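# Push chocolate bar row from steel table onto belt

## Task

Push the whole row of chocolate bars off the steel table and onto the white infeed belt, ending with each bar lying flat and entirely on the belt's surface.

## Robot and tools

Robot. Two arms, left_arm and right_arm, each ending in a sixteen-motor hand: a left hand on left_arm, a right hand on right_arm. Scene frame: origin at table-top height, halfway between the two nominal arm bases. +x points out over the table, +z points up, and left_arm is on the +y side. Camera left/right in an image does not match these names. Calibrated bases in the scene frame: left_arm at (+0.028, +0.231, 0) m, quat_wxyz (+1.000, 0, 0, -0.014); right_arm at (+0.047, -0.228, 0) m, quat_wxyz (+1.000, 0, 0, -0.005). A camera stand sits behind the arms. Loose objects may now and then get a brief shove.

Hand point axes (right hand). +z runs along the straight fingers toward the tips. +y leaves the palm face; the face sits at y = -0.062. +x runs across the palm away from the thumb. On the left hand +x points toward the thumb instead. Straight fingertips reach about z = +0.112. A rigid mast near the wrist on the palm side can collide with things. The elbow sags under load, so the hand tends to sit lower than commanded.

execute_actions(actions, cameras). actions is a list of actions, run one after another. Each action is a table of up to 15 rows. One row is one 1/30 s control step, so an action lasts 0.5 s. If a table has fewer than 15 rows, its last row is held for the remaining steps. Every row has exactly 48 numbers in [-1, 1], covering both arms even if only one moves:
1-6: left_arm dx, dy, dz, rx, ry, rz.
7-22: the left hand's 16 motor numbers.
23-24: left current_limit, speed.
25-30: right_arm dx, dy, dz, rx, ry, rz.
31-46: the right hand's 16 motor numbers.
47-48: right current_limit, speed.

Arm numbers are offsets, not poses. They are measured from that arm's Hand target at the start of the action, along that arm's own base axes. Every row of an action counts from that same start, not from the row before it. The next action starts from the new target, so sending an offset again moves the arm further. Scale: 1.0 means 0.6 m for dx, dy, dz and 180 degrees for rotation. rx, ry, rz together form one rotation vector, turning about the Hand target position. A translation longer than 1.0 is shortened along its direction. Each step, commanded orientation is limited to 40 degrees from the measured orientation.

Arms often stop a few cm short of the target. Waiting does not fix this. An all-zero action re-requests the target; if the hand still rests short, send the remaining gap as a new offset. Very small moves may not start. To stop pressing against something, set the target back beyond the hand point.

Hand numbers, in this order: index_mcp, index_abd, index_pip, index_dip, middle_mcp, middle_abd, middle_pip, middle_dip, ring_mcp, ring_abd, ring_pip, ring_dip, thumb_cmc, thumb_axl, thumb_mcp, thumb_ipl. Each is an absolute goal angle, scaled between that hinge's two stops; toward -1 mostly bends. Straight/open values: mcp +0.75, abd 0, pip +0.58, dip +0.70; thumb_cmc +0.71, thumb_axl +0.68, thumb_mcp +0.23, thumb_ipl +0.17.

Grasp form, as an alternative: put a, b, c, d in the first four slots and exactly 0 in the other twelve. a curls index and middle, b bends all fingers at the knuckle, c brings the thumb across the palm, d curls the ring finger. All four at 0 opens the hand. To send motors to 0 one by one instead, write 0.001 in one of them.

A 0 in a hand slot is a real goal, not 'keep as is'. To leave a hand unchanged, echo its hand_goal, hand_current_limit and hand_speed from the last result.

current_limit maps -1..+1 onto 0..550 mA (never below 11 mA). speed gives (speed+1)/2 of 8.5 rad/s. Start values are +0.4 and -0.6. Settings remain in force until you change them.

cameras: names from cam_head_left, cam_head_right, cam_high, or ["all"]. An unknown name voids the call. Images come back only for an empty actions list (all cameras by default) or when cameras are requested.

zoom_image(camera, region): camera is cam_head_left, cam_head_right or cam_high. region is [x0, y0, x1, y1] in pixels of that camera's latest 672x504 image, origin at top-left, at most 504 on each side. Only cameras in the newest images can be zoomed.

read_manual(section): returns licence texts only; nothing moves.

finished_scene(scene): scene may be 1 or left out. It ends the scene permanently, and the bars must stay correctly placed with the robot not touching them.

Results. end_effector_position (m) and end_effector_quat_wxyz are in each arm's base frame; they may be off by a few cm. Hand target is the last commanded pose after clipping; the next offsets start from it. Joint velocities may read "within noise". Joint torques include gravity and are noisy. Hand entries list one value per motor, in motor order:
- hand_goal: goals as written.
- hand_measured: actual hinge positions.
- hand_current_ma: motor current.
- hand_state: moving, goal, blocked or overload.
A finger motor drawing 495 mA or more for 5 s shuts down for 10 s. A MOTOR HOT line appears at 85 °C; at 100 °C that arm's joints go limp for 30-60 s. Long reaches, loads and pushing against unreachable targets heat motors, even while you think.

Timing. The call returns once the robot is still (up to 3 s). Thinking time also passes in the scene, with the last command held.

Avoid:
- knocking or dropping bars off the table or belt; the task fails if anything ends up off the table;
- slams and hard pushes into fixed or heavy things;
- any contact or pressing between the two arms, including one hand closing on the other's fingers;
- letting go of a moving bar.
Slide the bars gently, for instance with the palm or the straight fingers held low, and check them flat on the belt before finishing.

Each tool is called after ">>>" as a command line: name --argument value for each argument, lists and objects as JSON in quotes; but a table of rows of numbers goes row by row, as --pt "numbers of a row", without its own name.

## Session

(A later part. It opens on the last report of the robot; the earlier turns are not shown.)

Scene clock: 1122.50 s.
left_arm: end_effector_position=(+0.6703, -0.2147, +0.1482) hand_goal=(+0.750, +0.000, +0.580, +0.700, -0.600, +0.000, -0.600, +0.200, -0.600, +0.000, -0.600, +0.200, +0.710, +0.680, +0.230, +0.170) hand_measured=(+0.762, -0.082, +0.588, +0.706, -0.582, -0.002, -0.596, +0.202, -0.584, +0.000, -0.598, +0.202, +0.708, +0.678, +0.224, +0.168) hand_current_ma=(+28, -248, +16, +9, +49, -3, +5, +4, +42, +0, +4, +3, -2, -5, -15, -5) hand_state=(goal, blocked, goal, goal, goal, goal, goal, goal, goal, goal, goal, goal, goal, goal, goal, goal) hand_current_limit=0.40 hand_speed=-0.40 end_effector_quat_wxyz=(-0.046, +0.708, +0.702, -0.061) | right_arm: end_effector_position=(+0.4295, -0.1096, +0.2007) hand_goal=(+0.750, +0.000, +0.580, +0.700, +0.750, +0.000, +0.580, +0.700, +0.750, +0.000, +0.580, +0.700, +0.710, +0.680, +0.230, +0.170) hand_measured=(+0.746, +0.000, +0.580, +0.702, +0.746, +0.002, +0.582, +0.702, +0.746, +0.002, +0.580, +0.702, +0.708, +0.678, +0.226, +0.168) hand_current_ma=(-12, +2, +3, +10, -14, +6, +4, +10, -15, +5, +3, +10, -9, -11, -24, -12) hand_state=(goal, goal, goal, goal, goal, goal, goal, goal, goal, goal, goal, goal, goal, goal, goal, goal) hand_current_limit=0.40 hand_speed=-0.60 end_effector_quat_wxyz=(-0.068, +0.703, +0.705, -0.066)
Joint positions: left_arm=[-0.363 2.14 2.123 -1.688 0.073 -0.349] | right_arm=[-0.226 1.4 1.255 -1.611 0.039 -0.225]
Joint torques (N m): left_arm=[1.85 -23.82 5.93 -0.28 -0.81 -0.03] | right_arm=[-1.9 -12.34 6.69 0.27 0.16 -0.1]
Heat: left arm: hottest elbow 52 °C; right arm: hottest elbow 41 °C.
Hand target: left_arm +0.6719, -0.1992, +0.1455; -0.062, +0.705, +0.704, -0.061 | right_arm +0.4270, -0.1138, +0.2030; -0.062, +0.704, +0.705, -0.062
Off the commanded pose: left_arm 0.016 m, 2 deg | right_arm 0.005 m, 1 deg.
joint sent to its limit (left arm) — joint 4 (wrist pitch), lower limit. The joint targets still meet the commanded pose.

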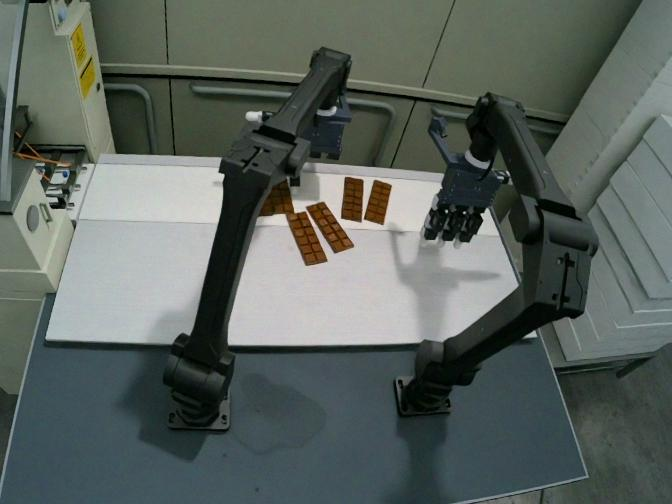

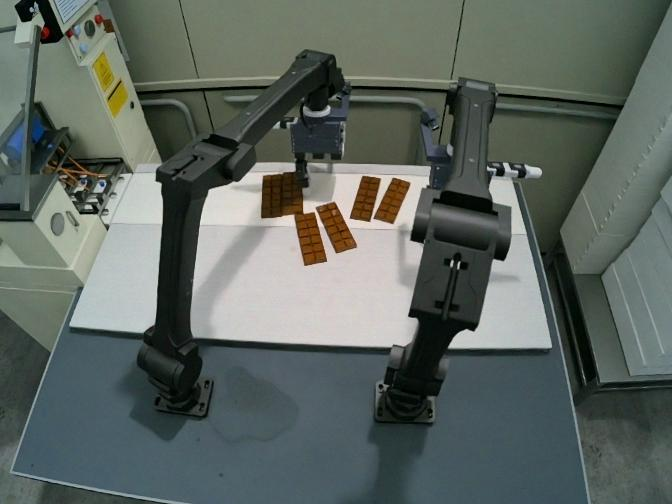

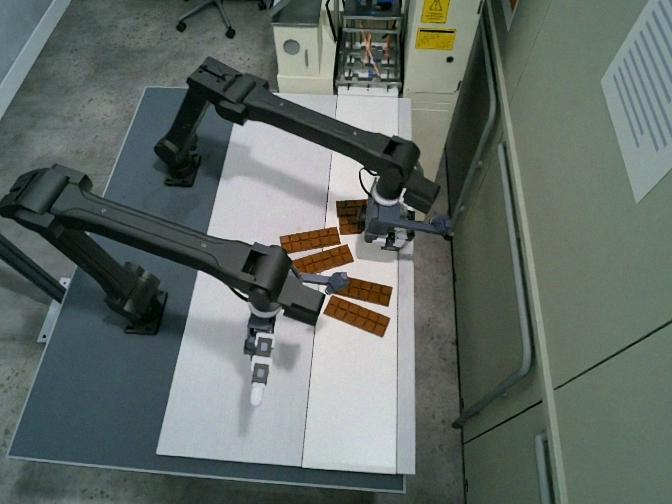

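>>> execute_actions --actions '[[[0,0.035,0.006,0,0,0,0.75,0,0.58,0.7,-0.6,0,-0.6,0.2,-0.6,0,-0.6,0.2,0.71,0.68,0.23,0.17,0.4,-0.4,0,0,0,0,0,0,0,0,0,0,0,0,0,0,0,0,0,0,0,0,0,0,0.4,-0.6]],[[0,0.03,0,0,0,0,0.75,0,0.58,0.7,-0.6,0,-0.6,0.2,-0.6,0,-0.6,0.2,0.71,0.68,0.23,0.17,0.4,-0.4,0,0,0,0,0,0,0,0,0,0,0,0,0,0,0,0,0,0,0,0,0,0,0.4,-0.6]]]' --cameras '["cam_head_left","cam_head_right","cam_high"]'

>>> zoom_image --camera "cam_head_right" --region '[230, 155, 350, 235]'

Scene clock: 1130.57 s.
left_arm: end_effector_position=(+0.6710, -0.1749, +0.1468) hand_goal=(+0.750, +0.000, +0.580, +0.700, -0.600, +0.000, -0.600, +0.200, -0.600, +0.000, -0.600, +0.200, +0.710, +0.680, +0.230, +0.170) hand_measured=(+0.756, -0.082, +0.584, +0.704, -0.582, -0.002, -0.596, +0.202, -0.584, +0.000, -0.598, +0.202, +0.708, +0.678, +0.224, +0.168) hand_current_ma=(+12, -248, +7, +5, +49, -3, +5, +4, +42, +0, +4, +3, -2, -5, -15, -5) hand_state=(goal, blocked, goal, goal, goal, goal, goal, goal, goal, goal, goal, goal, goal, goal, goal, goal) hand_current_limit=0.40 hand_speed=-0.40 end_effector_quat_wxyz=(-0.054, +0.708, +0.702, -0.063) | right_arm: end_effector_position=(+0.4295, -0.1096, +0.2007) hand_goal=(+0.750, +0.000, +0.580, +0.700, +0.750, +0.000, +0.580, +0.700, +0.750, +0.000, +0.580, +0.700, +0.710, +0.680, +0.230, +0.170) hand_measured=(+0.746, +0.000, +0.580, +0.702, +0.746, +0.002, +0.582, +0.702, +0.746, +0.002, +0.580, +0.702, +0.708, +0.678, +0.226, +0.168) hand_current_ma=(-12, +2, +3, +10, -14, +6, +4, +10, -15, +5, +3, +10, -9, -11, -24, -12) hand_state=(goal, goal, goal, goal, goal, goal, goal, goal, goal, goal, goal, goal, goal, goal, goal, goal) hand_current_limit=0.40 hand_speed=-0.60 end_effector_quat_wxyz=(-0.068, +0.703, +0.705, -0.066)
Joint positions: left_arm=[-0.306 2.113 2.076 -1.688 0.061 -0.293] | right_arm=[-0.226 1.4 1.255 -1.611 0.039 -0.225]
Joint torques (N m): left_arm=[1.9 -24.06 6.09 -0.32 -0.7 -0.04] | right_arm=[-1.96 -12.4 6.72 0.25 0.16 -0.1]
Heat: left arm: hottest elbow 50 °C; right arm: hottest elbow 41 °C.
Hand target: left_arm +0.6720, -0.1602, +0.1490; -0.062, +0.705, +0.704, -0.061 | right_arm +0.4270, -0.1138, +0.2030; -0.062, +0.704, +0.705, -0.062
Off the commanded pose: left_arm 0.015 m, 1 deg | right_arm 0.005 m, 1 deg.
joint sent to its limit (left arm) — joint 4 (wrist pitch), lower limit. The joint targets still meet the commanded pose.

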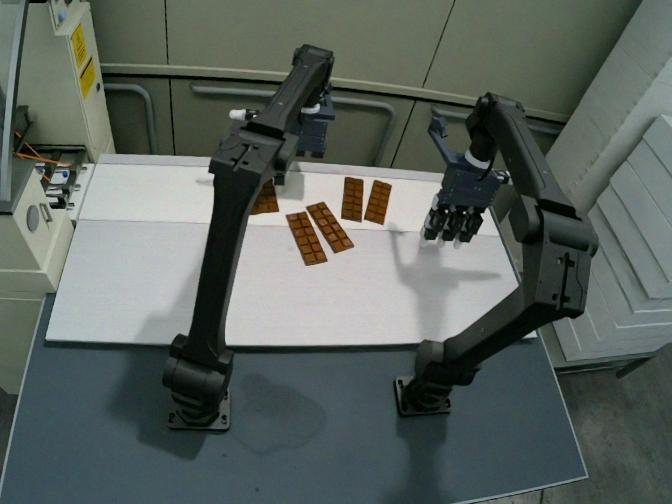

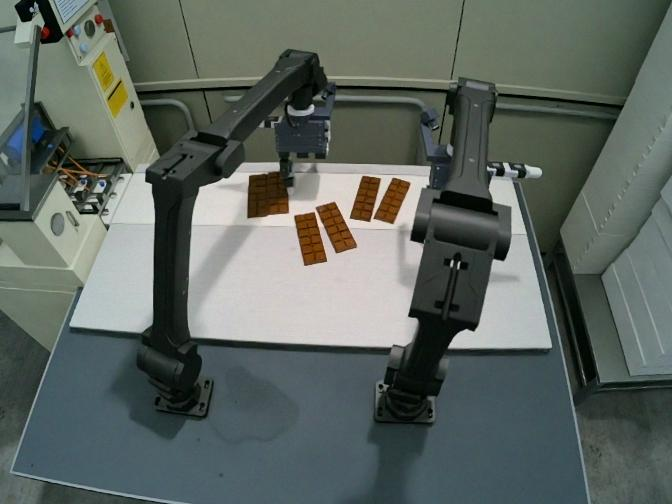

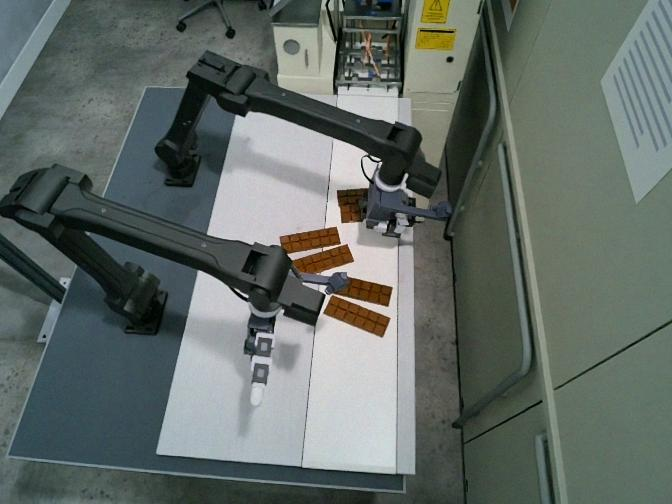

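Scaled by 4.200.

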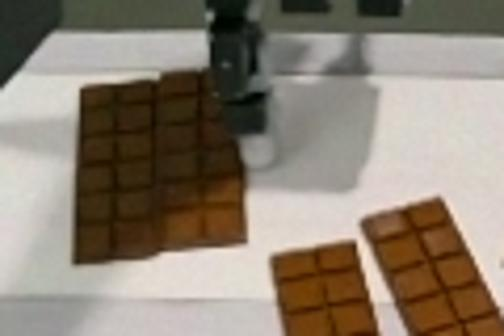

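>>> execute_actions --actions '[[[0,0,0.055,0,0,0,0.75,0,0.58,0.7,-0.6,0,-0.6,0.2,-0.6,0,-0.6,0.2,0.71,0.68,0.23,0.17,0.4,-0.4,0,0,0,0,0,0,0,0,0,0,0,0,0,0,0,0,0,0,0,0,0,0,0.4,-0.6]],[[0,0.055,0,0,0,0,0.75,0,0.58,0.7,-0.6,0,-0.6,0.2,-0.6,0,-0.6,0.2,0.71,0.68,0.23,0.17,0.4,-0.4,0,0,0,0,0,0,0,0,0,0,0,0,0,0,0,0,0,0,0,0,0,0,0.4,-0.6]],[[0,0,-0.055,0,0,0,0.75,0,0.58,0.7,-0.6,0,-0.6,0.2,-0.6,0,-0.6,0.2,0.71,0.68,0.23,0.17,0.4,-0.4,0,0,0,0,0,0,0,0,0,0,0,0,0,0,0,0,0,0,0,0,0,0,0.4,-0.6]]]' --cameras '["cam_head_left","cam_head_right","cam_high"]'

>>> zoom_image --camera "cam_head_right" --region '[230, 155, 350, 235]'

Scene clock: 1154.23 s.
left_arm: end_effector_position=(+0.6725, -0.1247, +0.1565) hand_goal=(+0.750, +0.000, +0.580, +0.700, -0.600, +0.000, -0.600, +0.200, -0.600, +0.000, -0.600, +0.200, +0.710, +0.680, +0.230, +0.170) hand_measured=(+0.750, -0.004, +0.582, +0.702, -0.582, -0.002, -0.596, +0.202, -0.584, +0.000, -0.598, +0.202, +0.708, +0.678, +0.224, +0.168) hand_current_ma=(+0, -5, +3, +5, +49, -3, +5, +4, +42, +0, +4, +3, -2, -5, -15, -5) hand_state=(goal, goal, goal, goal, goal, goal, goal, goal, goal, goal, goal, goal, goal, goal, goal, goal) hand_current_limit=0.40 hand_speed=-0.40 end_effector_quat_wxyz=(-0.057, +0.701, +0.708, -0.057) | right_arm: end_effector_position=(+0.4295, -0.1096, +0.2007) hand_goal=(+0.750, +0.000, +0.580, +0.700, +0.750, +0.000, +0.580, +0.700, +0.750, +0.000, +0.580, +0.700, +0.710, +0.680, +0.230, +0.170) hand_measured=(+0.746, +0.000, +0.580, +0.702, +0.746, +0.002, +0.582, +0.702, +0.746, +0.002, +0.580, +0.702, +0.708, +0.678, +0.226, +0.168) hand_current_ma=(-12, +2, +3, +10, -14, +6, +4, +10, -15, +5, +3, +10, -9, -11, -24, -12) hand_state=(goal, goal, goal, goal, goal, goal, goal, goal, goal, goal, goal, goal, goal, goal, goal, goal) hand_current_limit=0.40 hand_speed=-0.60 end_effector_quat_wxyz=(-0.068, +0.703, +0.705, -0.066)
Joint positions: left_arm=[-0.235 2.074 2.035 -1.688 0.038 -0.242] | right_arm=[-0.226 1.4 1.255 -1.611 0.039 -0.225]
Joint torques (N m): left_arm=[-0.09 -21.6 6.78 -0.29 0 -0.05] | right_arm=[-1.96 -12.34 6.69 0.27 0.16 -0.1]
Motor temperatures (°C): left_arm=[30 37 48 26 28 26] | right_arm=[31 35 41 30 29 27]
Heat: left arm: hottest elbow 48 °C; right arm: hottest elbow 41 °C.
Hand target: left_arm +0.6719, -0.1274, +0.1491; -0.062, +0.705, +0.704, -0.061 | right_arm +0.4270, -0.1138, +0.2030; -0.062, +0.704, +0.705, -0.062
Off the commanded pose: left_arm 0.008 m, 1 deg | right_arm 0.005 m, 1 deg.

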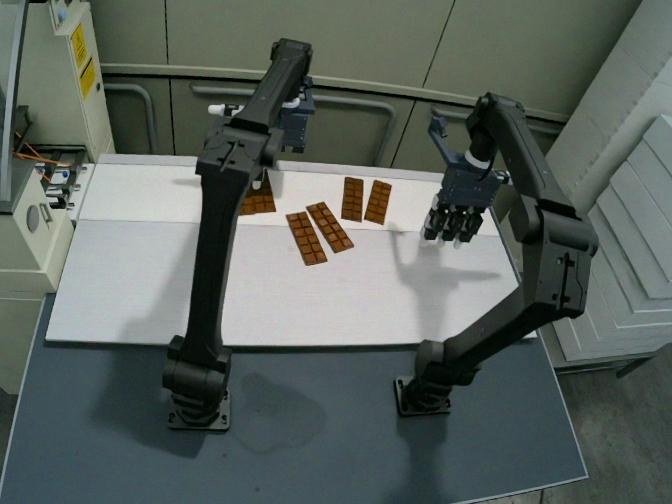

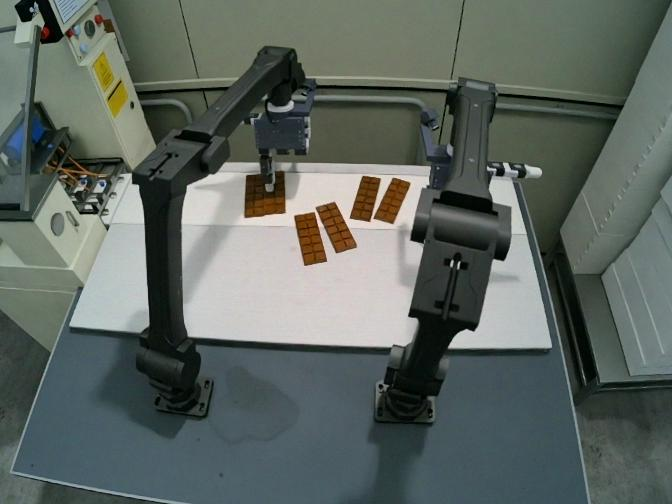

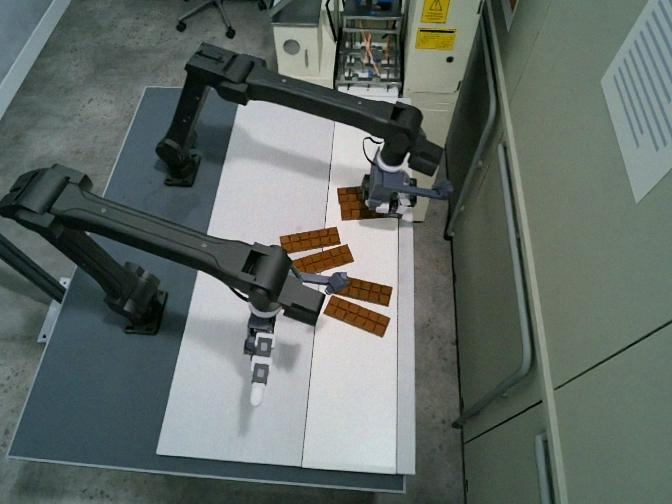

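Scaled by 4.200.

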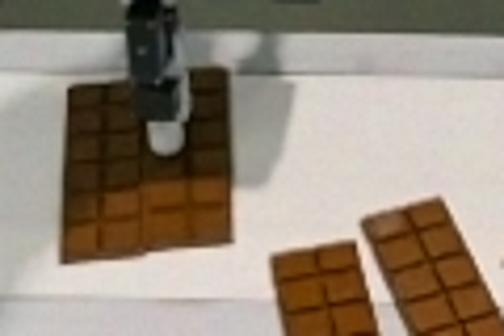

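>>> execute_actions --actions '[[[0,-0.008,-0.025,0,0,0,0.75,0,0.58,0.7,-0.6,0,-0.6,0.2,-0.6,0,-0.6,0.2,0.71,0.68,0.23,0.17,0.4,-0.4,0,0,0,0,0,0,0,0,0,0,0,0,0,0,0,0,0,0,0,0,0,0,0.4,-0.6]],[[-0.035,0,0,0,0,0,0.75,0,0.58,0.7,-0.6,0,-0.6,0.2,-0.6,0,-0.6,0.2,0.71,0.68,0.23,0.17,0.4,-0.4,0,0,0,0,0,0,0,0,0,0,0,0,0,0,0,0,0,0,0,0,0,0,0.4,-0.6]]]' --cameras '["cam_head_right"]'

>>> zoom_image --camera "cam_head_right" --region '[230, 155, 350, 235]'

Scene clock: 1168.57 s.
left_arm: end_effector_position=(+0.6573, -0.1264, +0.1580) hand_goal=(+0.750, +0.000, +0.580, +0.700, -0.600, +0.000, -0.600, +0.200, -0.600, +0.000, -0.600, +0.200, +0.710, +0.680, +0.230, +0.170) hand_measured=(+0.730, -0.004, +0.568, +0.692, -0.582, -0.002, -0.596, +0.202, -0.584, +0.000, -0.598, +0.202, +0.708, +0.678, +0.224, +0.168) hand_current_ma=(-53, -7, -25, -14, +49, -3, +5, +4, +42, +0, +4, +3, -2, -5, -15, -5) hand_state=(goal, goal, goal, goal, goal, goal, goal, goal, goal, goal, goal, goal, goal, goal, goal, goal) hand_current_limit=0.40 hand_speed=-0.40 end_effector_quat_wxyz=(-0.047, +0.705, +0.706, -0.050) | right_arm: end_effector_position=(+0.4295, -0.1096, +0.2007) hand_goal=(+0.750, +0.000, +0.580, +0.700, +0.750, +0.000, +0.580, +0.700, +0.750, +0.000, +0.580, +0.700, +0.710, +0.680, +0.230, +0.170) hand_measured=(+0.746, +0.000, +0.580, +0.702, +0.746, +0.002, +0.582, +0.702, +0.746, +0.002, +0.580, +0.702, +0.708, +0.678, +0.226, +0.168) hand_current_ma=(-12, +2, +3, +10, -14, +6, +4, +10, -15, +5, +3, +10, -9, -11, -24, -12) hand_state=(goal, goal, goal, goal, goal, goal, goal, goal, goal, goal, goal, goal, goal, goal, goal, goal) hand_current_limit=0.40 hand_speed=-0.60 end_effector_quat_wxyz=(-0.068, +0.703, +0.705, -0.066)
Joint positions: left_arm=[-0.243 2.008 1.93 -1.623 0.037 -0.242] | right_arm=[-0.226 1.4 1.255 -1.611 0.039 -0.225]
Joint torques (N m): left_arm=[-0.67 -19.9 4.98 0.18 0.13 -0.21] | right_arm=[-1.96 -12.4 6.71 0.25 0.15 -0.1]
Heat: left arm: hottest elbow 47 °C; right arm: hottest elbow 40 °C.
Hand target: left_arm +0.6510, -0.1320, +0.1342; -0.062, +0.705, +0.704, -0.061 | right_arm +0.4270, -0.1138, +0.2030; -0.062, +0.704, +0.705, -0.062
Off the commanded pose: left_arm 0.025 m, 2 deg | right_arm 0.005 m, 1 deg.
Images, in order (width x height): cam_head_right 672x504.

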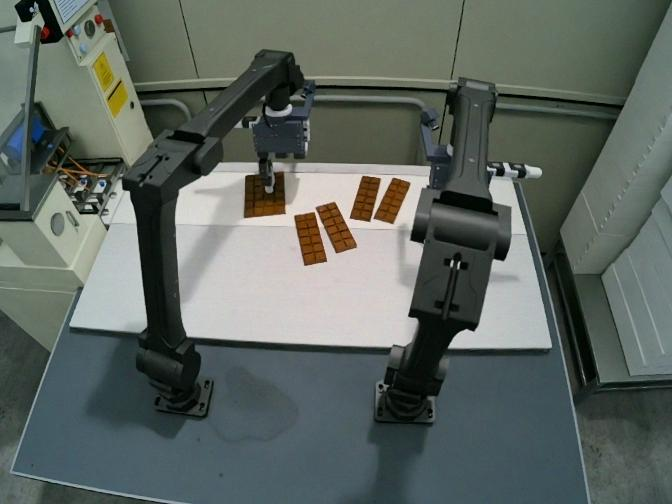

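Scaled by 4.200.

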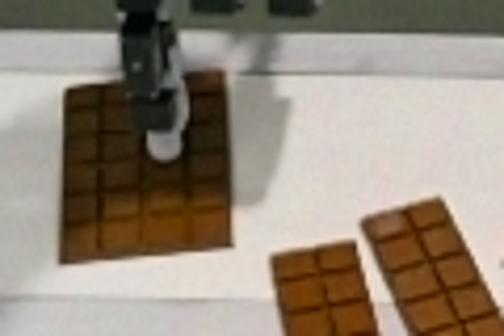

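>>> execute_actions --actions '[[[-0.035,0,-0.01,0,0,0,0.75,0,0.58,0.7,-0.6,0,-0.6,0.2,-0.6,0,-0.6,0.2,0.71,0.68,0.23,0.17,0.4,-0.4,0,0,0,0,0,0,0,0,0,0,0,0,0,0,0,0,0,0,0,0,0,0,0.4,-0.6]]]' --cameras '["cam_head_right"]'

>>> zoom_image --camera "cam_head_right" --region '[230, 155, 350, 235]'

Scene clock: 1175.57 s.
left_arm: end_effector_position=(+0.6381, -0.1267, +0.1585) hand_goal=(+0.750, +0.000, +0.580, +0.700, -0.600, +0.000, -0.600, +0.200, -0.600, +0.000, -0.600, +0.200, +0.710, +0.680, +0.230, +0.170) hand_measured=(+0.720, +0.000, +0.562, +0.688, -0.582, -0.002, -0.596, +0.202, -0.584, +0.000, -0.598, +0.202, +0.708, +0.678, +0.224, +0.168) hand_current_ma=(-89, +0, -43, -25, +49, -3, +5, +4, +42, +0, +4, +3, -2, -5, -15, -5) hand_state=(blocked, goal, goal, goal, goal, goal, goal, goal, goal, goal, goal, goal, goal, goal, goal, goal) hand_current_limit=0.40 hand_speed=-0.40 end_effector_quat_wxyz=(-0.042, +0.707, +0.705, -0.046) | right_arm: end_effector_position=(+0.4295, -0.1096, +0.2007) hand_goal=(+0.750, +0.000, +0.580, +0.700, +0.750, +0.000, +0.580, +0.700, +0.750, +0.000, +0.580, +0.700, +0.710, +0.680, +0.230, +0.170) hand_measured=(+0.746, +0.000, +0.580, +0.702, +0.746, +0.002, +0.582, +0.702, +0.746, +0.002, +0.580, +0.702, +0.708, +0.678, +0.226, +0.168) hand_current_ma=(-12, +2, +3, +10, -14, +6, +4, +10, -15, +5, +3, +10, -9, -11, -24, -12) hand_state=(goal, goal, goal, goal, goal, goal, goal, goal, goal, goal, goal, goal, goal, goal, goal, goal) hand_current_limit=0.40 hand_speed=-0.60 end_effector_quat_wxyz=(-0.068, +0.703, +0.705, -0.066)
Joint positions: left_arm=[-0.251 1.944 1.83 -1.575 0.036 -0.247] | right_arm=[-0.226 1.4 1.255 -1.611 0.039 -0.225]
Joint torques (N m): left_arm=[-0.73 -18.61 4.68 0.17 0.24 -0.25] | right_arm=[-1.96 -12.34 6.69 0.25 0.16 -0.1]
Heat: left arm: hottest elbow 47 °C; right arm: hottest elbow 40 °C.
Hand target: left_arm +0.6300, -0.1320, +0.1282; -0.062, +0.705, +0.704, -0.061 | right_arm +0.4270, -0.1138, +0.2030; -0.062, +0.704, +0.705, -0.062
Off the commanded pose: left_arm 0.032 m, 3 deg | right_arm 0.005 m, 1 deg.
Images, in order (width x height): cam_head_right 672x504.

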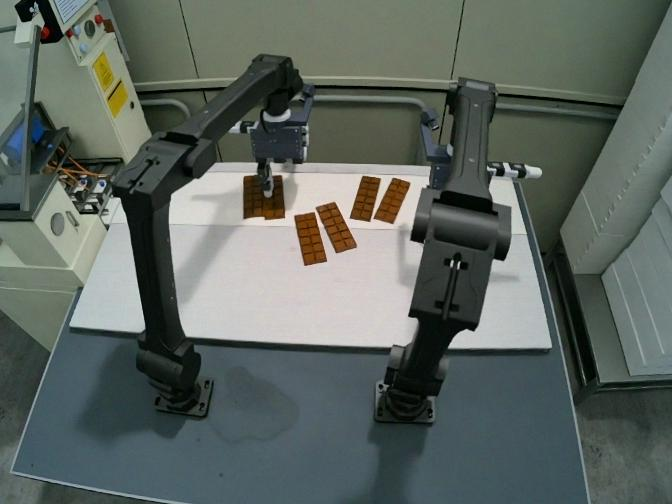

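Scaled by 4.200.

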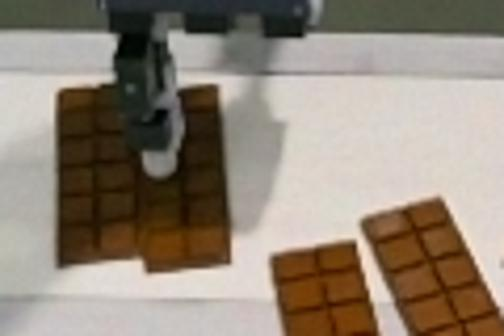

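>>> execute_actions --actions '[[[0,0,0.12,0,0,0,0.75,0,0.58,0.7,-0.6,0,-0.6,0.2,-0.6,0,-0.6,0.2,0.71,0.68,0.23,0.17,0.4,-0.4,0,0,0,0,0,0,0,0,0,0,0,0,0,0,0,0,0,0,0,0,0,0,0.4,-0.6]],[[-0.132,-0.103,0,0,0,0,0.75,0,0.58,0.7,-0.6,0,-0.6,0.2,-0.6,0,-0.6,0.2,0.71,0.68,0.23,0.17,0.4,-0.4,0,0,0,0,0,0,0,0,0,0,0,0,0,0,0,0,0,0,0,0,0,0,0.4,-0.6]],[[0,0,-0.088,0,0,0,0.75,0,0.58,0.7,-0.6,0,-0.6,0.2,-0.6,0,-0.6,0.2,0.71,0.68,0.23,0.17,0.4,-0.4,0,0,0,0,0,0,0,0,0,0,0,0,0,0,0,0,0,0,0,0,0,0,0.4,-0.6]]]' --cameras '["cam_head_left","cam_head_right","cam_high"]'

>>> zoom_image --camera "cam_head_right" --region '[230, 155, 370, 275]'

>>> zoom_image --camera "cam_head_left" --region '[230, 155, 370, 275]'

Scene clock: 1193.43 s.
left_arm: end_effector_position=(+0.5460, -0.1962, +0.1430) hand_goal=(+0.750, +0.000, +0.580, +0.700, -0.600, +0.000, -0.600, +0.200, -0.600, +0.000, -0.600, +0.200, +0.710, +0.680, +0.230, +0.170) hand_measured=(+0.744, -0.002, +0.576, +0.696, -0.582, -0.002, -0.596, +0.202, -0.584, +0.000, -0.598, +0.202, +0.708, +0.678, +0.224, +0.168) hand_current_ma=(-11, -2, -5, -5, +45, -3, +5, +4, +39, +0, +4, +3, -3, -5, -15, -5) hand_state=(goal, goal, goal, goal, goal, goal, goal, goal, goal, goal, goal, goal, goal, goal, goal, goal) hand_current_limit=0.40 hand_speed=-0.40 end_effector_quat_wxyz=(-0.070, +0.709, +0.699, -0.066) | right_arm: end_effector_position=(+0.4295, -0.1096, +0.2007) hand_goal=(+0.750, +0.000, +0.580, +0.700, +0.750, +0.000, +0.580, +0.700, +0.750, +0.000, +0.580, +0.700, +0.710, +0.680, +0.230, +0.170) hand_measured=(+0.746, +0.000, +0.580, +0.702, +0.746, +0.002, +0.582, +0.702, +0.746, +0.002, +0.580, +0.702, +0.708, +0.678, +0.226, +0.168) hand_current_ma=(-12, +2, +3, +10, -14, +6, +4, +10, -15, +5, +3, +10, -9, -11, -24, -12) hand_state=(goal, goal, goal, goal, goal, goal, goal, goal, goal, goal, goal, goal, goal, goal, goal, goal) hand_current_limit=0.40 hand_speed=-0.60 end_effector_quat_wxyz=(-0.068, +0.703, +0.705, -0.066)
Joint positions: left_arm=[-0.415 1.82 1.613 -1.543 0.071 -0.395] | right_arm=[-0.226 1.4 1.255 -1.611 0.039 -0.225]
Joint torques (N m): left_arm=[0.62 -19.25 6.69 0.18 -0.19 -0.24] | right_arm=[-1.96 -12.34 6.68 0.25 0.16 -0.1]
Heat: left arm: hottest elbow 45 °C; right arm: hottest elbow 40 °C.
Hand target: left_arm +0.5508, -0.1939, +0.1473; -0.062, +0.705, +0.704, -0.061 | right_arm +0.4270, -0.1138, +0.2030; -0.062, +0.704, +0.705, -0.062
Off the commanded pose: left_arm 0.007 m, 1 deg | right_arm 0.005 m, 1 deg.

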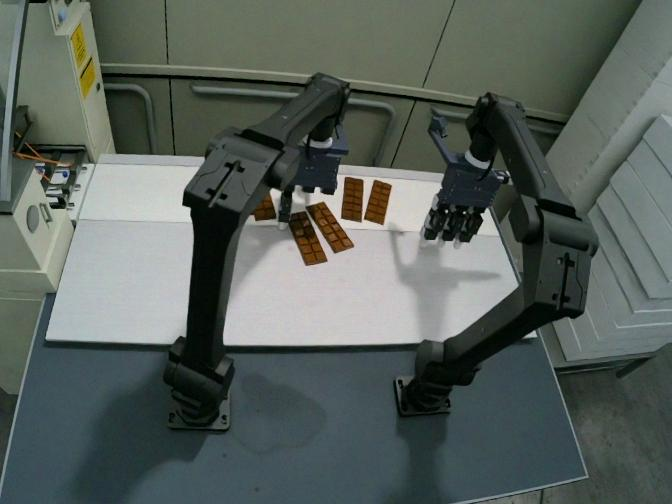

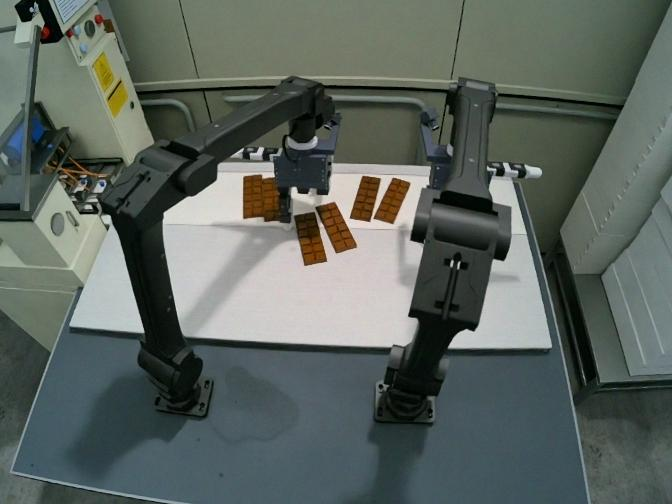

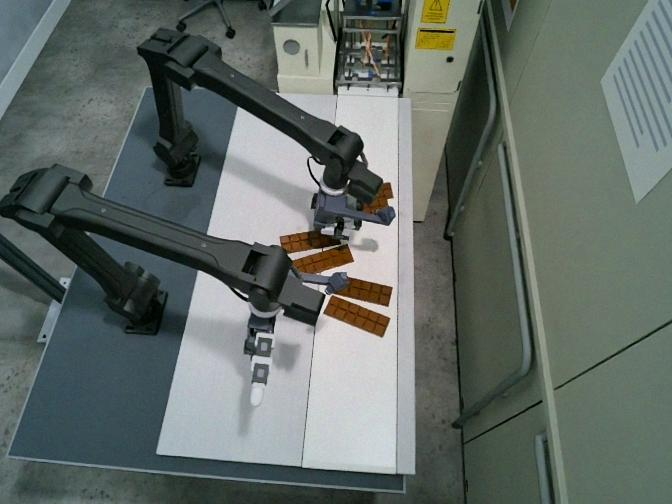

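Scaled by 3.600.

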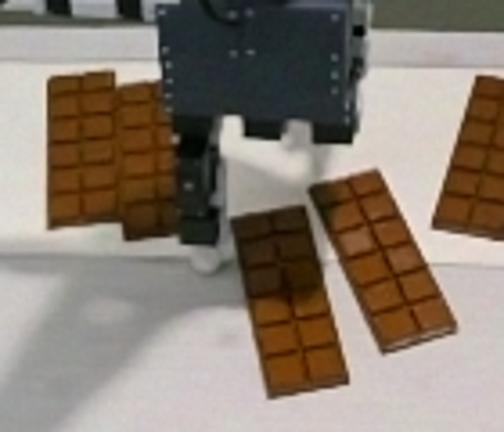

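Scaled by 3.600.

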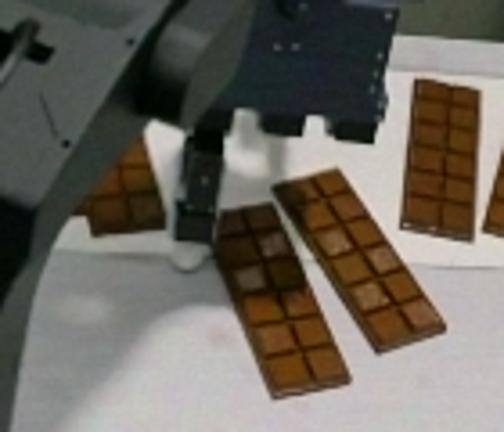

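>>> execute_actions --actions '[[[0,-0.03,-0.004,0,0,0,0.75,0,0.58,0.7,-0.6,0,-0.6,0.2,-0.6,0,-0.6,0.2,0.71,0.68,0.23,0.17,0.4,-0.4,0,0,0,0,0,0,0,0,0,0,0,0,0,0,0,0,0,0,0,0,0,0,0.4,-0.6]],[[0,-0.05,0,0,0,0,0.75,0,0.58,0.7,-0.6,0,-0.6,0.2,-0.6,0,-0.6,0.2,0.71,0.68,0.23,0.17,0.4,-0.4,0,0,0,0,0,0,0,0,0,0,0,0,0,0,0,0,0,0,0,0,0,0,0.4,-0.6]]]' --cameras '["cam_head_left","cam_head_right","cam_high"]'

>>> zoom_image --camera "cam_head_right" --region '[230, 155, 370, 275]'

>>> zoom_image --camera "cam_high" --region '[260, 170, 420, 330]'

Scene clock: 1201.37 s.
left_arm: end_effector_position=(+0.5409, -0.2266, +0.1414) hand_goal=(+0.750, +0.000, +0.580, +0.700, -0.600, +0.000, -0.600, +0.200, -0.600, +0.000, -0.600, +0.200, +0.710, +0.680, +0.230, +0.170) hand_measured=(+0.752, +0.048, +0.580, +0.698, -0.582, -0.002, -0.598, +0.202, -0.584, +0.000, -0.598, +0.202, +0.708, +0.678, +0.224, +0.168) hand_current_ma=(+1, +126, +1, -2, +45, -3, +5, +4, +39, +0, +4, +3, -3, -5, -15, -5) hand_state=(goal, blocked, goal, goal, goal, goal, goal, goal, goal, goal, goal, goal, goal, goal, goal, goal) hand_current_limit=0.40 hand_speed=-0.40 end_effector_quat_wxyz=(-0.073, +0.702, +0.706, -0.059) | right_arm: end_effector_position=(+0.4295, -0.1096, +0.2007) hand_goal=(+0.750, +0.000, +0.580, +0.700, +0.750, +0.000, +0.580, +0.700, +0.750, +0.000, +0.580, +0.700, +0.710, +0.680, +0.230, +0.170) hand_measured=(+0.746, +0.000, +0.580, +0.702, +0.746, +0.002, +0.582, +0.702, +0.746, +0.002, +0.580, +0.702, +0.708, +0.678, +0.226, +0.168) hand_current_ma=(-12, +2, +3, +10, -14, +6, +4, +10, -15, +5, +3, +10, -9, -11, -24, -12) hand_state=(goal, goal, goal, goal, goal, goal, goal, goal, goal, goal, goal, goal, goal, goal, goal, goal) hand_current_limit=0.40 hand_speed=-0.60 end_effector_quat_wxyz=(-0.068, +0.703, +0.705, -0.066)
Joint positions: left_arm=[-0.477 1.845 1.643 -1.543 0.068 -0.476] | right_arm=[-0.226 1.4 1.255 -1.611 0.039 -0.225]
Joint torques (N m): left_arm=[-0.91 -17.2 9.63 -0.29 0.48 -0.21] | right_arm=[-1.96 -12.45 6.71 0.27 0.16 -0.1]
Heat: left arm: hottest elbow 45 °C; right arm: hottest elbow 40 °C.
Hand target: left_arm +0.5508, -0.2420, +0.1450; -0.062, +0.705, +0.704, -0.061 | right_arm +0.4270, -0.1138, +0.2030; -0.062, +0.704, +0.705, -0.062
Off the commanded pose: left_arm 0.018 m, 1 deg | right_arm 0.005 m, 1 deg.

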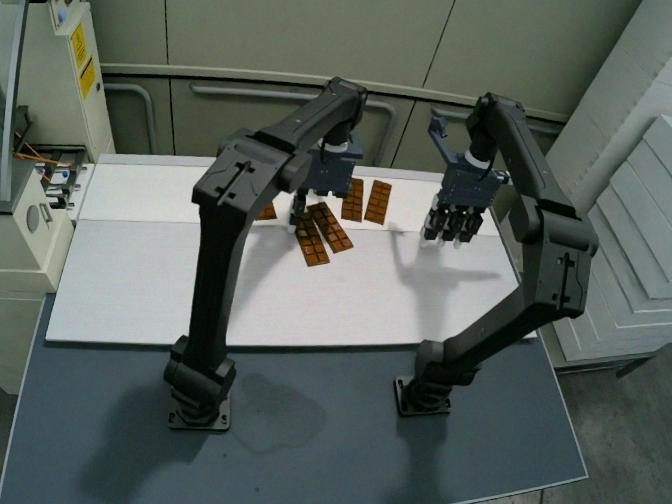

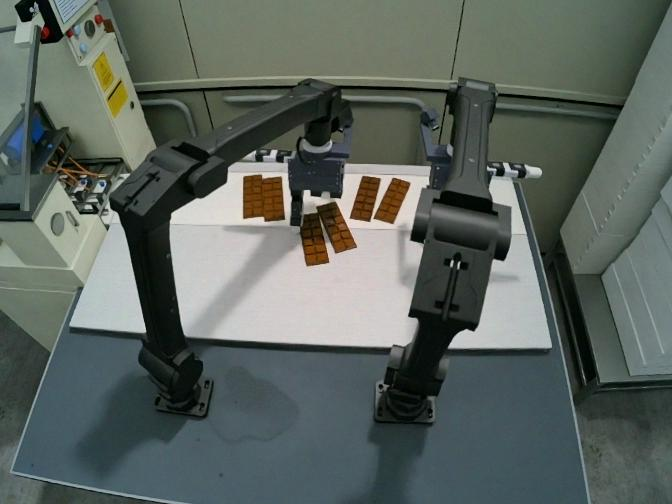

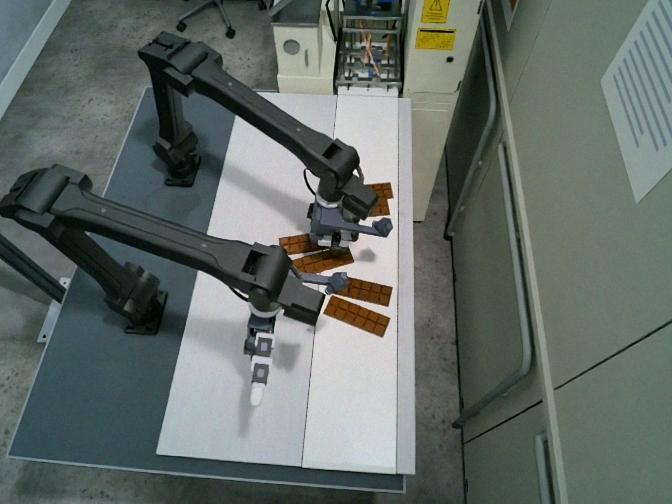

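Scaled by 3.600.

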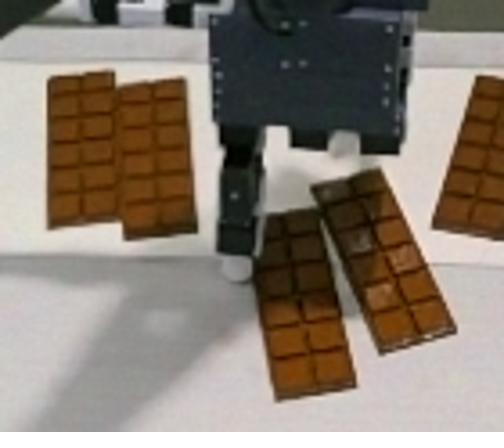

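Scaled by 3.150.

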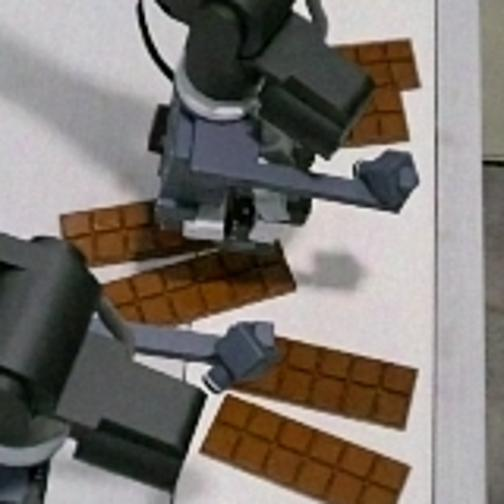

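>>> execute_actions --actions '[[[0.01,-0.05,0,0,0,0,0.75,0,0.58,0.7,-0.6,0,-0.6,0.2,-0.6,0,-0.6,0.2,0.71,0.68,0.23,0.17,0.4,-0.4,0,0,0,0,0,0,0,0,0,0,0,0,0,0,0,0,0,0,0,0,0,0,0.4,-0.6]]]' --cameras '["cam_head_left","cam_head_right","cam_high"]'

>>> zoom_image --camera "cam_head_right" --region '[230, 155, 370, 275]'

Scene clock: 1207.00 s.
left_arm: end_effector_position=(+0.5475, -0.2549, +0.1409) hand_goal=(+0.750, +0.000, +0.580, +0.700, -0.600, +0.000, -0.600, +0.200, -0.600, +0.000, -0.600, +0.200, +0.710, +0.680, +0.230, +0.170) hand_measured=(+0.764, +0.058, +0.588, +0.704, -0.582, -0.002, -0.596, +0.202, -0.584, +0.000, -0.598, +0.202, +0.708, +0.678, +0.224, +0.168) hand_current_ma=(+33, +160, +18, +8, +45, -3, +5, +4, +39, +0, +4, +3, -3, -5, -15, -5) hand_state=(goal, blocked, goal, goal, goal, goal, goal, goal, goal, goal, goal, goal, goal, goal, goal, goal) hand_current_limit=0.40 hand_speed=-0.40 end_effector_quat_wxyz=(-0.074, +0.702, +0.706, -0.058) | right_arm: end_effector_position=(+0.4295, -0.1096, +0.2007) hand_goal=(+0.750, +0.000, +0.580, +0.700, +0.750, +0.000, +0.580, +0.700, +0.750, +0.000, +0.580, +0.700, +0.710, +0.680, +0.230, +0.170) hand_measured=(+0.746, +0.000, +0.580, +0.702, +0.746, +0.002, +0.582, +0.702, +0.746, +0.002, +0.580, +0.702, +0.708, +0.678, +0.226, +0.168) hand_current_ma=(-12, +2, +3, +10, -14, +6, +4, +10, -15, +5, +3, +10, -9, -11, -24, -12) hand_state=(goal, goal, goal, goal, goal, goal, goal, goal, goal, goal, goal, goal, goal, goal, goal, goal) hand_current_limit=0.40 hand_speed=-0.60 end_effector_quat_wxyz=(-0.068, +0.703, +0.705, -0.066)
Joint positions: left_arm=[-0.516 1.898 1.72 -1.567 0.072 -0.516] | right_arm=[-0.226 1.4 1.255 -1.611 0.039 -0.225]
Joint torques (N m): left_arm=[-0.97 -18.02 9.81 -0.23 0.55 -0.2] | right_arm=[-1.96 -12.4 6.71 0.25 0.16 -0.1]
Heat: left arm: hottest elbow 46 °C; right arm: hottest elbow 40 °C.
Hand target: left_arm +0.5568, -0.2718, +0.1449; -0.062, +0.705, +0.704, -0.061 | right_arm +0.4270, -0.1138, +0.2030; -0.062, +0.704, +0.705, -0.062
Off the commanded pose: left_arm 0.020 m, 2 deg | right_arm 0.005 m, 1 deg.

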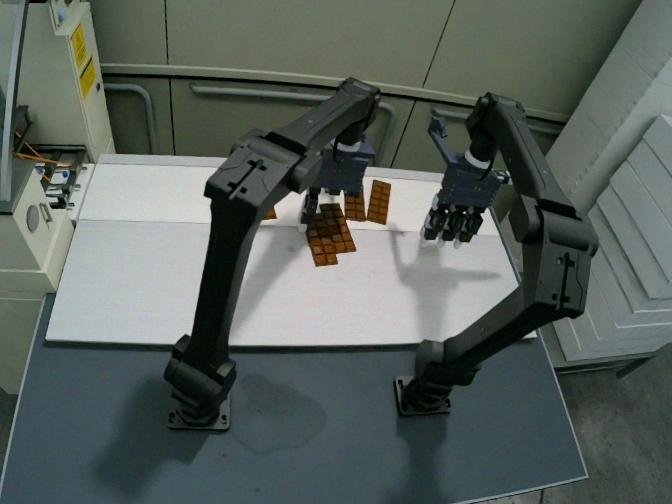

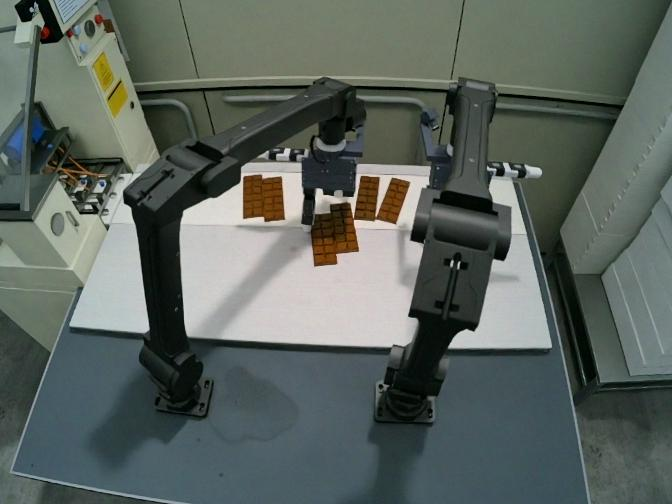

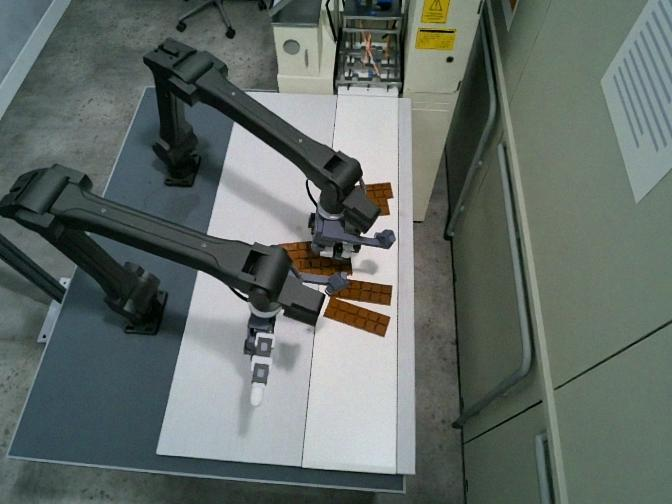

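Scaled by 3.600.

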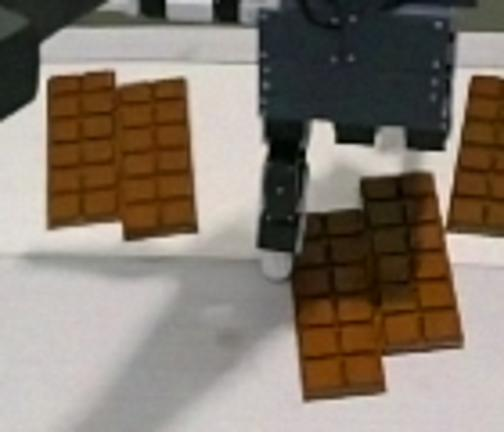

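>>> execute_actions --actions '[[[0,0.015,0.1,0,0,0,0.75,0,0.58,0.7,-0.6,0,-0.6,0.2,-0.6,0,-0.6,0.2,0.71,0.68,0.23,0.17,0.4,-0.4,0,0,0,0,0,0,0,0,0,0,0,0,0,0,0,0,0,0,0,0,0,0,0.4,-0.6]],[[-0.2,0.1,0,0,0,0,0,0,0,0,0,0,0,0,0,0,0,0,0,0,0,0,0.4,-0.6,0.127,0.1,0,0,0,0,0,0,0,0,0,0,0,0,0,0,0,0,0,0,0,0,0.4,-0.6]],[[-0.12,0,0,0,0,0,0,0,0,0,0,0,0,0,0,0,0,0,0,0,0,0,0.4,-0.6,0,0.132,-0.03,0,0,0,0,0,0,0,0,0,0,0,0,0,0,0,0,0,0,0,0.4,-0.6]]]' --cameras '["cam_head_left","cam_head_right","cam_high"]'

>>> zoom_image --camera "cam_head_right" --region '[230, 155, 430, 275]'

>>> zoom_image --camera "cam_head_left" --region '[230, 155, 430, 275]'

Scene clock: 1264.10 s.
left_arm: end_effector_position=(+0.3645, -0.2013, +0.2032) hand_goal=(+0.750, +0.000, +0.580, +0.700, +0.750, +0.000, +0.580, +0.700, +0.750, +0.000, +0.580, +0.700, +0.710, +0.680, +0.230, +0.170) hand_measured=(+0.746, +0.002, +0.580, +0.702, +0.742, -0.002, +0.576, +0.698, +0.742, +0.000, +0.576, +0.698, +0.706, +0.678, +0.224, +0.168) hand_current_ma=(-8, +2, +0, +5, -19, -3, -6, -4, -17, +0, -5, -3, -6, -5, -15, -5) hand_state=(goal, goal, goal, goal, goal, goal, goal, goal, goal, goal, goal, goal, goal, goal, goal, goal) hand_current_limit=0.40 hand_speed=-0.60 end_effector_quat_wxyz=(-0.069, +0.706, +0.702, -0.063) | right_arm: end_effector_position=(+0.4852, +0.0300, +0.1756) hand_goal=(+0.750, +0.000, +0.580, +0.700, +0.750, +0.000, +0.580, +0.700, +0.750, +0.000, +0.580, +0.700, +0.710, +0.680, +0.230, +0.170) hand_measured=(+0.748, +0.000, +0.580, +0.702, +0.748, +0.002, +0.582, +0.702, +0.746, +0.002, +0.580, +0.702, +0.708, +0.678, +0.226, +0.168) hand_current_ma=(-10, +2, +3, +10, -12, +6, +4, +10, -13, +5, +3, +10, -6, -11, -24, -12) hand_state=(goal, goal, goal, goal, goal, goal, goal, goal, goal, goal, goal, goal, goal, goal, goal, goal) hand_current_limit=0.40 hand_speed=-0.60 end_effector_quat_wxyz=(-0.074, +0.696, +0.711, -0.074)
Joint positions: left_arm=[-0.622 1.385 1.247 -1.589 0.102 -0.609] | right_arm=[0.117 1.549 1.351 -1.581 -0.023 0.094]
Joint torques (N m): left_arm=[-0.09 -12.75 6.38 0.12 -0.04 -0.25] | right_arm=[-1.67 -12.04 10.36 0.16 0.16 0.14]
Heat: left arm: hottest elbow 47 °C; right arm: hottest elbow 40 °C.
Hand target: left_arm +0.3648, -0.2029, +0.2050; -0.062, +0.705, +0.704, -0.061 | right_arm +0.5031, +0.0254, +0.1848; -0.062, +0.704, +0.705, -0.062
Off the commanded pose: left_arm 0.002 m, 1 deg | right_arm 0.021 m, 2 deg.

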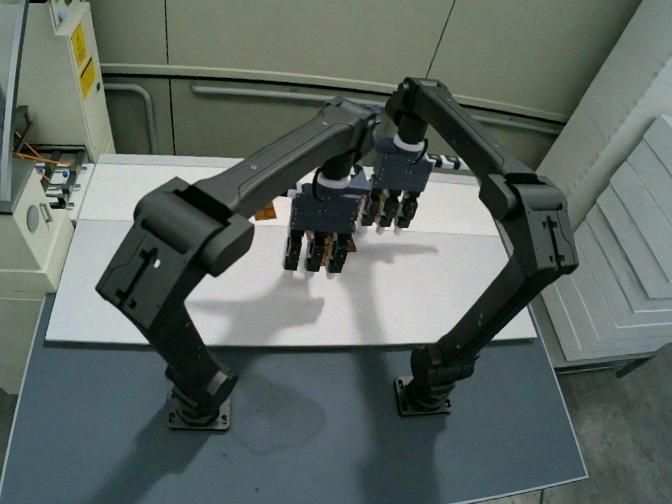

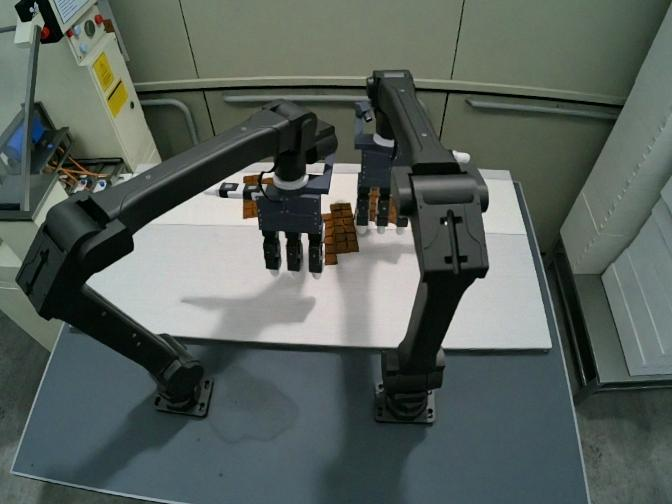

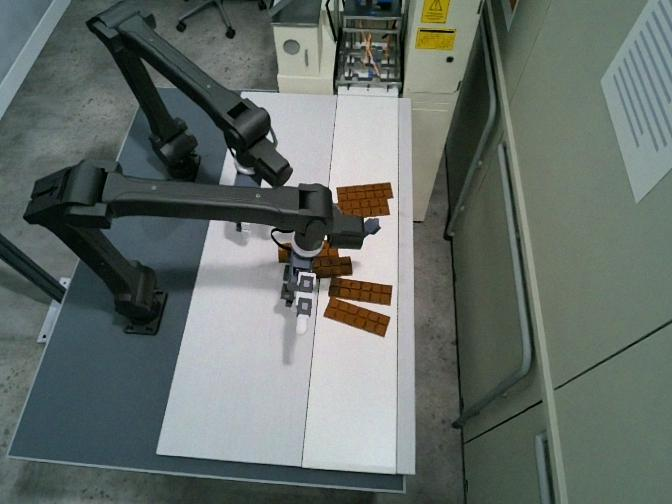

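Scaled by 2.520.

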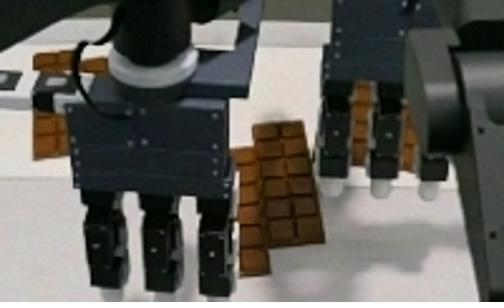

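Scaled by 2.520.

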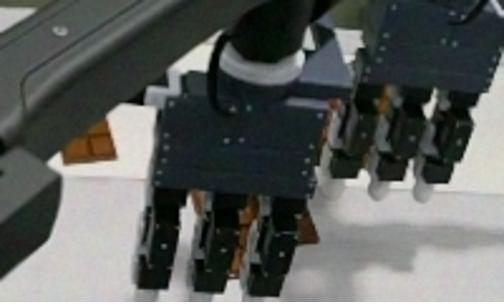

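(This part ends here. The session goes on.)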